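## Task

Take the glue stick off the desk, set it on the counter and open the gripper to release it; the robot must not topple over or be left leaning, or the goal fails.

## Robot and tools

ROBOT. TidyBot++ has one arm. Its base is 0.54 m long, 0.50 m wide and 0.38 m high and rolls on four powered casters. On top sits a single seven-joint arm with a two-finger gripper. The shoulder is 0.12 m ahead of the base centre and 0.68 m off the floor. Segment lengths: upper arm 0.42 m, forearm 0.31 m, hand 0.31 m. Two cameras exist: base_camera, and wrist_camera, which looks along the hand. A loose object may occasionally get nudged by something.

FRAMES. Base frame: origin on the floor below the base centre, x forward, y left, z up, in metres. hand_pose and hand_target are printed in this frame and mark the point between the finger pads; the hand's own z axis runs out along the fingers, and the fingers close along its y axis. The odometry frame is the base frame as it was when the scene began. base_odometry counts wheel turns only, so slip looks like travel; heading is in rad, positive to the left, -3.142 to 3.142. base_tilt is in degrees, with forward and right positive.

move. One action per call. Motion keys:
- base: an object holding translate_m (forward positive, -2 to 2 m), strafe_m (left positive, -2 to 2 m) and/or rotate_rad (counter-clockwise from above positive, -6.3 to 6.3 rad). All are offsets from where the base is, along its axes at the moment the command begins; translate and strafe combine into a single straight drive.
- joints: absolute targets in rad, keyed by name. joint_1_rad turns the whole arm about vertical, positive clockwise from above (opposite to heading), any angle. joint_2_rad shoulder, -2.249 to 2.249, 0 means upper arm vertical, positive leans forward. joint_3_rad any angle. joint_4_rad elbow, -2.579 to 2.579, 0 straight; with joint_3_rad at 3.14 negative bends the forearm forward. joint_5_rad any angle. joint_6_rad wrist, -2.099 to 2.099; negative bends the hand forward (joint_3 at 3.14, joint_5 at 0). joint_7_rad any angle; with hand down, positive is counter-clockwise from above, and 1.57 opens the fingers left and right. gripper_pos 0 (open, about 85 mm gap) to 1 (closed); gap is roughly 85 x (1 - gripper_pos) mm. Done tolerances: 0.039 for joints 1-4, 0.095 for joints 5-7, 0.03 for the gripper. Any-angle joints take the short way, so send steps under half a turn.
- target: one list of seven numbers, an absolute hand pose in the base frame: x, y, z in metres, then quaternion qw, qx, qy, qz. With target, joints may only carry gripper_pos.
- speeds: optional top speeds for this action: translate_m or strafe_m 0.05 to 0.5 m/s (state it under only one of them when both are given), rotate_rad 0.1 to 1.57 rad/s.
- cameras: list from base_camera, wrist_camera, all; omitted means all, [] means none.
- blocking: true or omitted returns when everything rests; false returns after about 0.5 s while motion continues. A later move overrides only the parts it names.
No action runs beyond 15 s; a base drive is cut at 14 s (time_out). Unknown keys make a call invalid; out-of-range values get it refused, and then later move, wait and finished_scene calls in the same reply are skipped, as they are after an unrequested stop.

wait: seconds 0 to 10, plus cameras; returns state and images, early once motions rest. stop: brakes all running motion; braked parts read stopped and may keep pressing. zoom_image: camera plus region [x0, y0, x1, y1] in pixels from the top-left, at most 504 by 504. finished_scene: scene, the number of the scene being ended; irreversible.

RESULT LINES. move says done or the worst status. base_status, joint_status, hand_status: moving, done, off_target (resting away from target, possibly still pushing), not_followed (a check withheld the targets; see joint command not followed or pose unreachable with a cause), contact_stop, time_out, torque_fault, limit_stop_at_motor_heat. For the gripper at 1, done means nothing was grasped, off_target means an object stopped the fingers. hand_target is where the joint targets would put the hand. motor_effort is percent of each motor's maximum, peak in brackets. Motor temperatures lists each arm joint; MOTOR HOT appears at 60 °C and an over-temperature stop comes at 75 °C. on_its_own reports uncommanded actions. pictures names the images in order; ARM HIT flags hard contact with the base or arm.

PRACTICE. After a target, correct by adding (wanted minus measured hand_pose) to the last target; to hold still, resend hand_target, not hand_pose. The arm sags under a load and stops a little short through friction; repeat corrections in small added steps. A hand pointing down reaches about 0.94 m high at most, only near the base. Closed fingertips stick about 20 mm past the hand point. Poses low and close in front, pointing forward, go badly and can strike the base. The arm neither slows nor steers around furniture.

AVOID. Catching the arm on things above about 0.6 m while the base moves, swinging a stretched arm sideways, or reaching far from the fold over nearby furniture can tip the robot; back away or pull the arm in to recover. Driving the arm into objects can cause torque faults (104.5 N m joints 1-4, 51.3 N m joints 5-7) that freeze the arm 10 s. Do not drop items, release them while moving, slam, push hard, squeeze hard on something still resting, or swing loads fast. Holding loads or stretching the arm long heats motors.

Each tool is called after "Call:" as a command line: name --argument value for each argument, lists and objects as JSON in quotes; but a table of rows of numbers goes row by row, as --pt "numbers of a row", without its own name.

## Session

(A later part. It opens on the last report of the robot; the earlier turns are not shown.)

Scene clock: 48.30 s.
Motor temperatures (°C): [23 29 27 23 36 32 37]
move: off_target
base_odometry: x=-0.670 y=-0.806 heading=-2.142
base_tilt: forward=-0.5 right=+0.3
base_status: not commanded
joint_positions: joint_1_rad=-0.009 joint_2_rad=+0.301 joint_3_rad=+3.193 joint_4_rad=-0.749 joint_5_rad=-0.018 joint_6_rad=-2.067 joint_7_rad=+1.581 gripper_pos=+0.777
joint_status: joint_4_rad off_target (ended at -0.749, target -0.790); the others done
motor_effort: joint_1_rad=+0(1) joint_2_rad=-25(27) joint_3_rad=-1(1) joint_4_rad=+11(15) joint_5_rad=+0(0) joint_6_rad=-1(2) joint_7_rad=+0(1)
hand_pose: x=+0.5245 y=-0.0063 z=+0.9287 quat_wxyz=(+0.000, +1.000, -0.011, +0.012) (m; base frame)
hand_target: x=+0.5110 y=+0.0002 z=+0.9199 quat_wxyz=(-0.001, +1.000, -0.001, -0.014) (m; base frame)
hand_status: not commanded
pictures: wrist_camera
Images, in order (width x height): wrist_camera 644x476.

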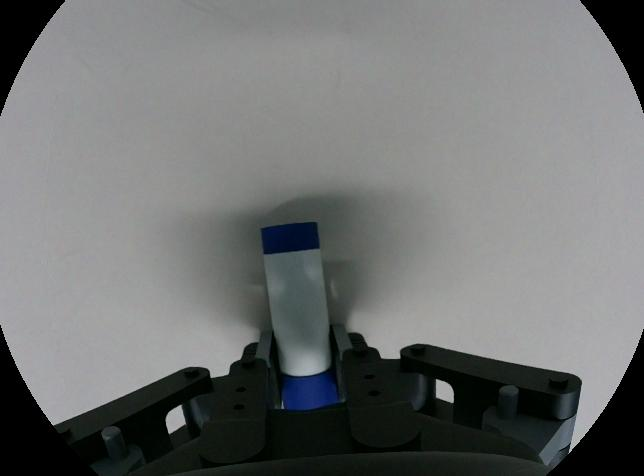

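Call:
move --joints '{"joint_4_rad": -0.765}' --cameras '[]'

Call:
move --joints '{"gripper_pos": 0.6}' --cameras '["wrist_camera"]'

Call:
move --joints '{"gripper_pos": 0.1}' --cameras '["wrist_camera"]'

Call:
move --target '[0.49, 0, 1.03, 0, 0.96, 0, 0.28]' --cameras '["wrist_camera"]'

Scene clock: 49.03 s.
Motor temperatures (°C): [23 29 27 23 36 32 37]
move: done
base_odometry: x=-0.670 y=-0.806 heading=-2.142
base_tilt: forward=-0.5 right=+0.3
base_status: not commanded
joint_positions: joint_1_rad=-0.009 joint_2_rad=+0.301 joint_3_rad=+3.193 joint_4_rad=-0.749 joint_5_rad=-0.018 joint_6_rad=-2.067 joint_7_rad=+1.581 gripper_pos=+0.777
joint_status: all done
motor_effort: joint_1_rad=+0(1) joint_2_rad=-25(26) joint_3_rad=-1(1) joint_4_rad=+13(15) joint_5_rad=+0(0) joint_6_rad=+0(2) joint_7_rad=+0(0)
hand_pose: x=+0.5245 y=-0.0063 z=+0.9288 quat_wxyz=(+0.000, +1.000, -0.011, +0.012) (m; base frame)
hand_target: x=+0.5150 y=+0.0002 z=+0.9267 quat_wxyz=(-0.001, +1.000, +0.000, -0.002) (m; base frame)
hand_status: not commanded
pictures: none
No camera images: "cameras" was empty.

Scene clock: 49.77 s.
Motor temperatures (°C): [23 29 27 23 36 32 37]
move: done
base_odometry: x=-0.670 y=-0.806 heading=-2.142
base_tilt: forward=-0.5 right=+0.3
base_status: not commanded
joint_positions: joint_1_rad=-0.009 joint_2_rad=+0.301 joint_3_rad=+3.193 joint_4_rad=-0.752 joint_5_rad=-0.018 joint_6_rad=-2.067 joint_7_rad=+1.581 gripper_pos=+0.600
joint_status: all done
motor_effort: joint_1_rad=+0(1) joint_2_rad=-27(29) joint_3_rad=-1(1) joint_4_rad=+15(15) joint_5_rad=+0(0) joint_6_rad=+1(1) joint_7_rad=+0(1)
hand_pose: x=+0.5241 y=-0.0063 z=+0.9280 quat_wxyz=(+0.000, +1.000, -0.011, +0.011) (m; base frame)
hand_target: x=+0.5150 y=+0.0002 z=+0.9267 quat_wxyz=(-0.001, +1.000, +0.000, -0.002) (m; base frame)
hand_status: not commanded
pictures: wrist_camera
Images, in order (width x height): wrist_camera 644x476.

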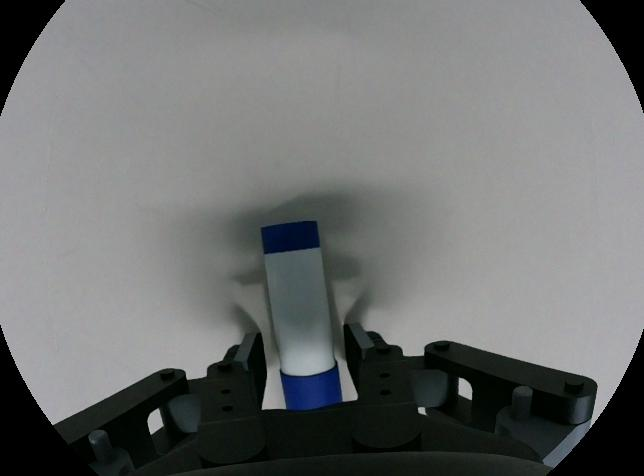

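Scene clock: 50.60 s.
Motor temperatures (°C): [23 29 27 23 36 32 37]
move: done
base_odometry: x=-0.670 y=-0.806 heading=-2.142
base_tilt: forward=-0.5 right=+0.3
base_status: not commanded
joint_positions: joint_1_rad=-0.009 joint_2_rad=+0.301 joint_3_rad=+3.193 joint_4_rad=-0.752 joint_5_rad=-0.018 joint_6_rad=-2.067 joint_7_rad=+1.581 gripper_pos=+0.100
joint_status: all done
motor_effort: joint_1_rad=+1(1) joint_2_rad=-27(29) joint_3_rad=-1(1) joint_4_rad=+15(15) joint_5_rad=+0(1) joint_6_rad=+1(2) joint_7_rad=+0(1)
hand_pose: x=+0.5241 y=-0.0063 z=+0.9280 quat_wxyz=(+0.000, +1.000, -0.011, +0.011) (m; base frame)
hand_target: x=+0.5150 y=+0.0002 z=+0.9267 quat_wxyz=(-0.001, +1.000, +0.000, -0.002) (m; base frame)
hand_status: not commanded
pictures: wrist_camera
Images, in order (width x height): wrist_camera 644x476.

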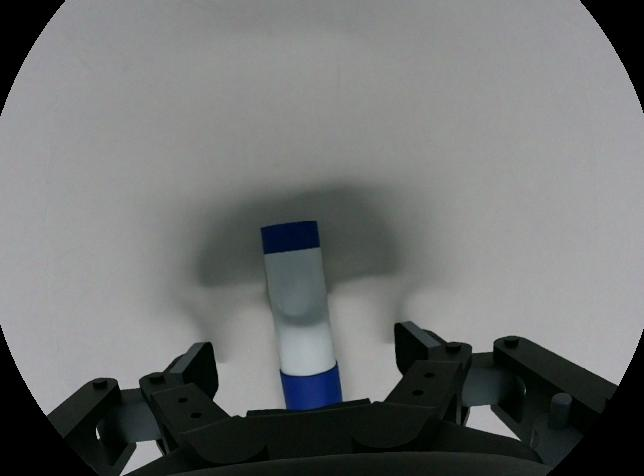

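Scene clock: 52.50 s.
Motor temperatures (°C): [23 29 27 23 36 32 37]
move: done
base_odometry: x=-0.670 y=-0.806 heading=-2.142
base_tilt: forward=-0.5 right=+0.3
base_status: not commanded
joint_positions: joint_1_rad=-0.009 joint_2_rad=-0.092 joint_3_rad=+3.176 joint_4_rad=-0.997 joint_5_rad=-0.018 joint_6_rad=-1.721 joint_7_rad=+1.581 gripper_pos=+0.100
joint_status: not commanded
motor_effort: joint_1_rad=+0(1) joint_2_rad=-14(29) joint_3_rad=-1(1) joint_4_rad=+16(17) joint_5_rad=+0(1) joint_6_rad=+5(5) joint_7_rad=+0(1)
hand_pose: x=+0.4813 y=-0.0036 z=+1.0244 quat_wxyz=(-0.005, +0.967, -0.005, +0.255) (m; base frame)
hand_target: x=+0.4900 y=+0.0000 z=+1.0300 quat_wxyz=(+0.000, +0.960, +0.000, +0.280) (m; base frame)
hand_status: done (0.011 m and 3.0 deg from the pose sent, 0.108 m and 31.3 deg at the start)
pictures: wrist_camera
Images, in order (width x height): wrist_camera 644x476.

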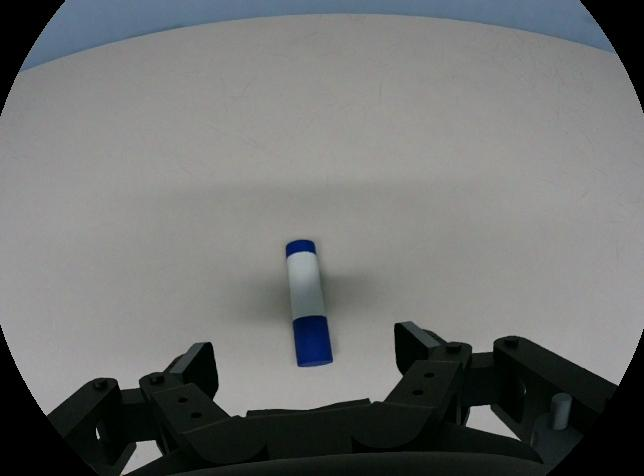

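Call:
finished_scene --scene 2

The scene is finished: the task was done.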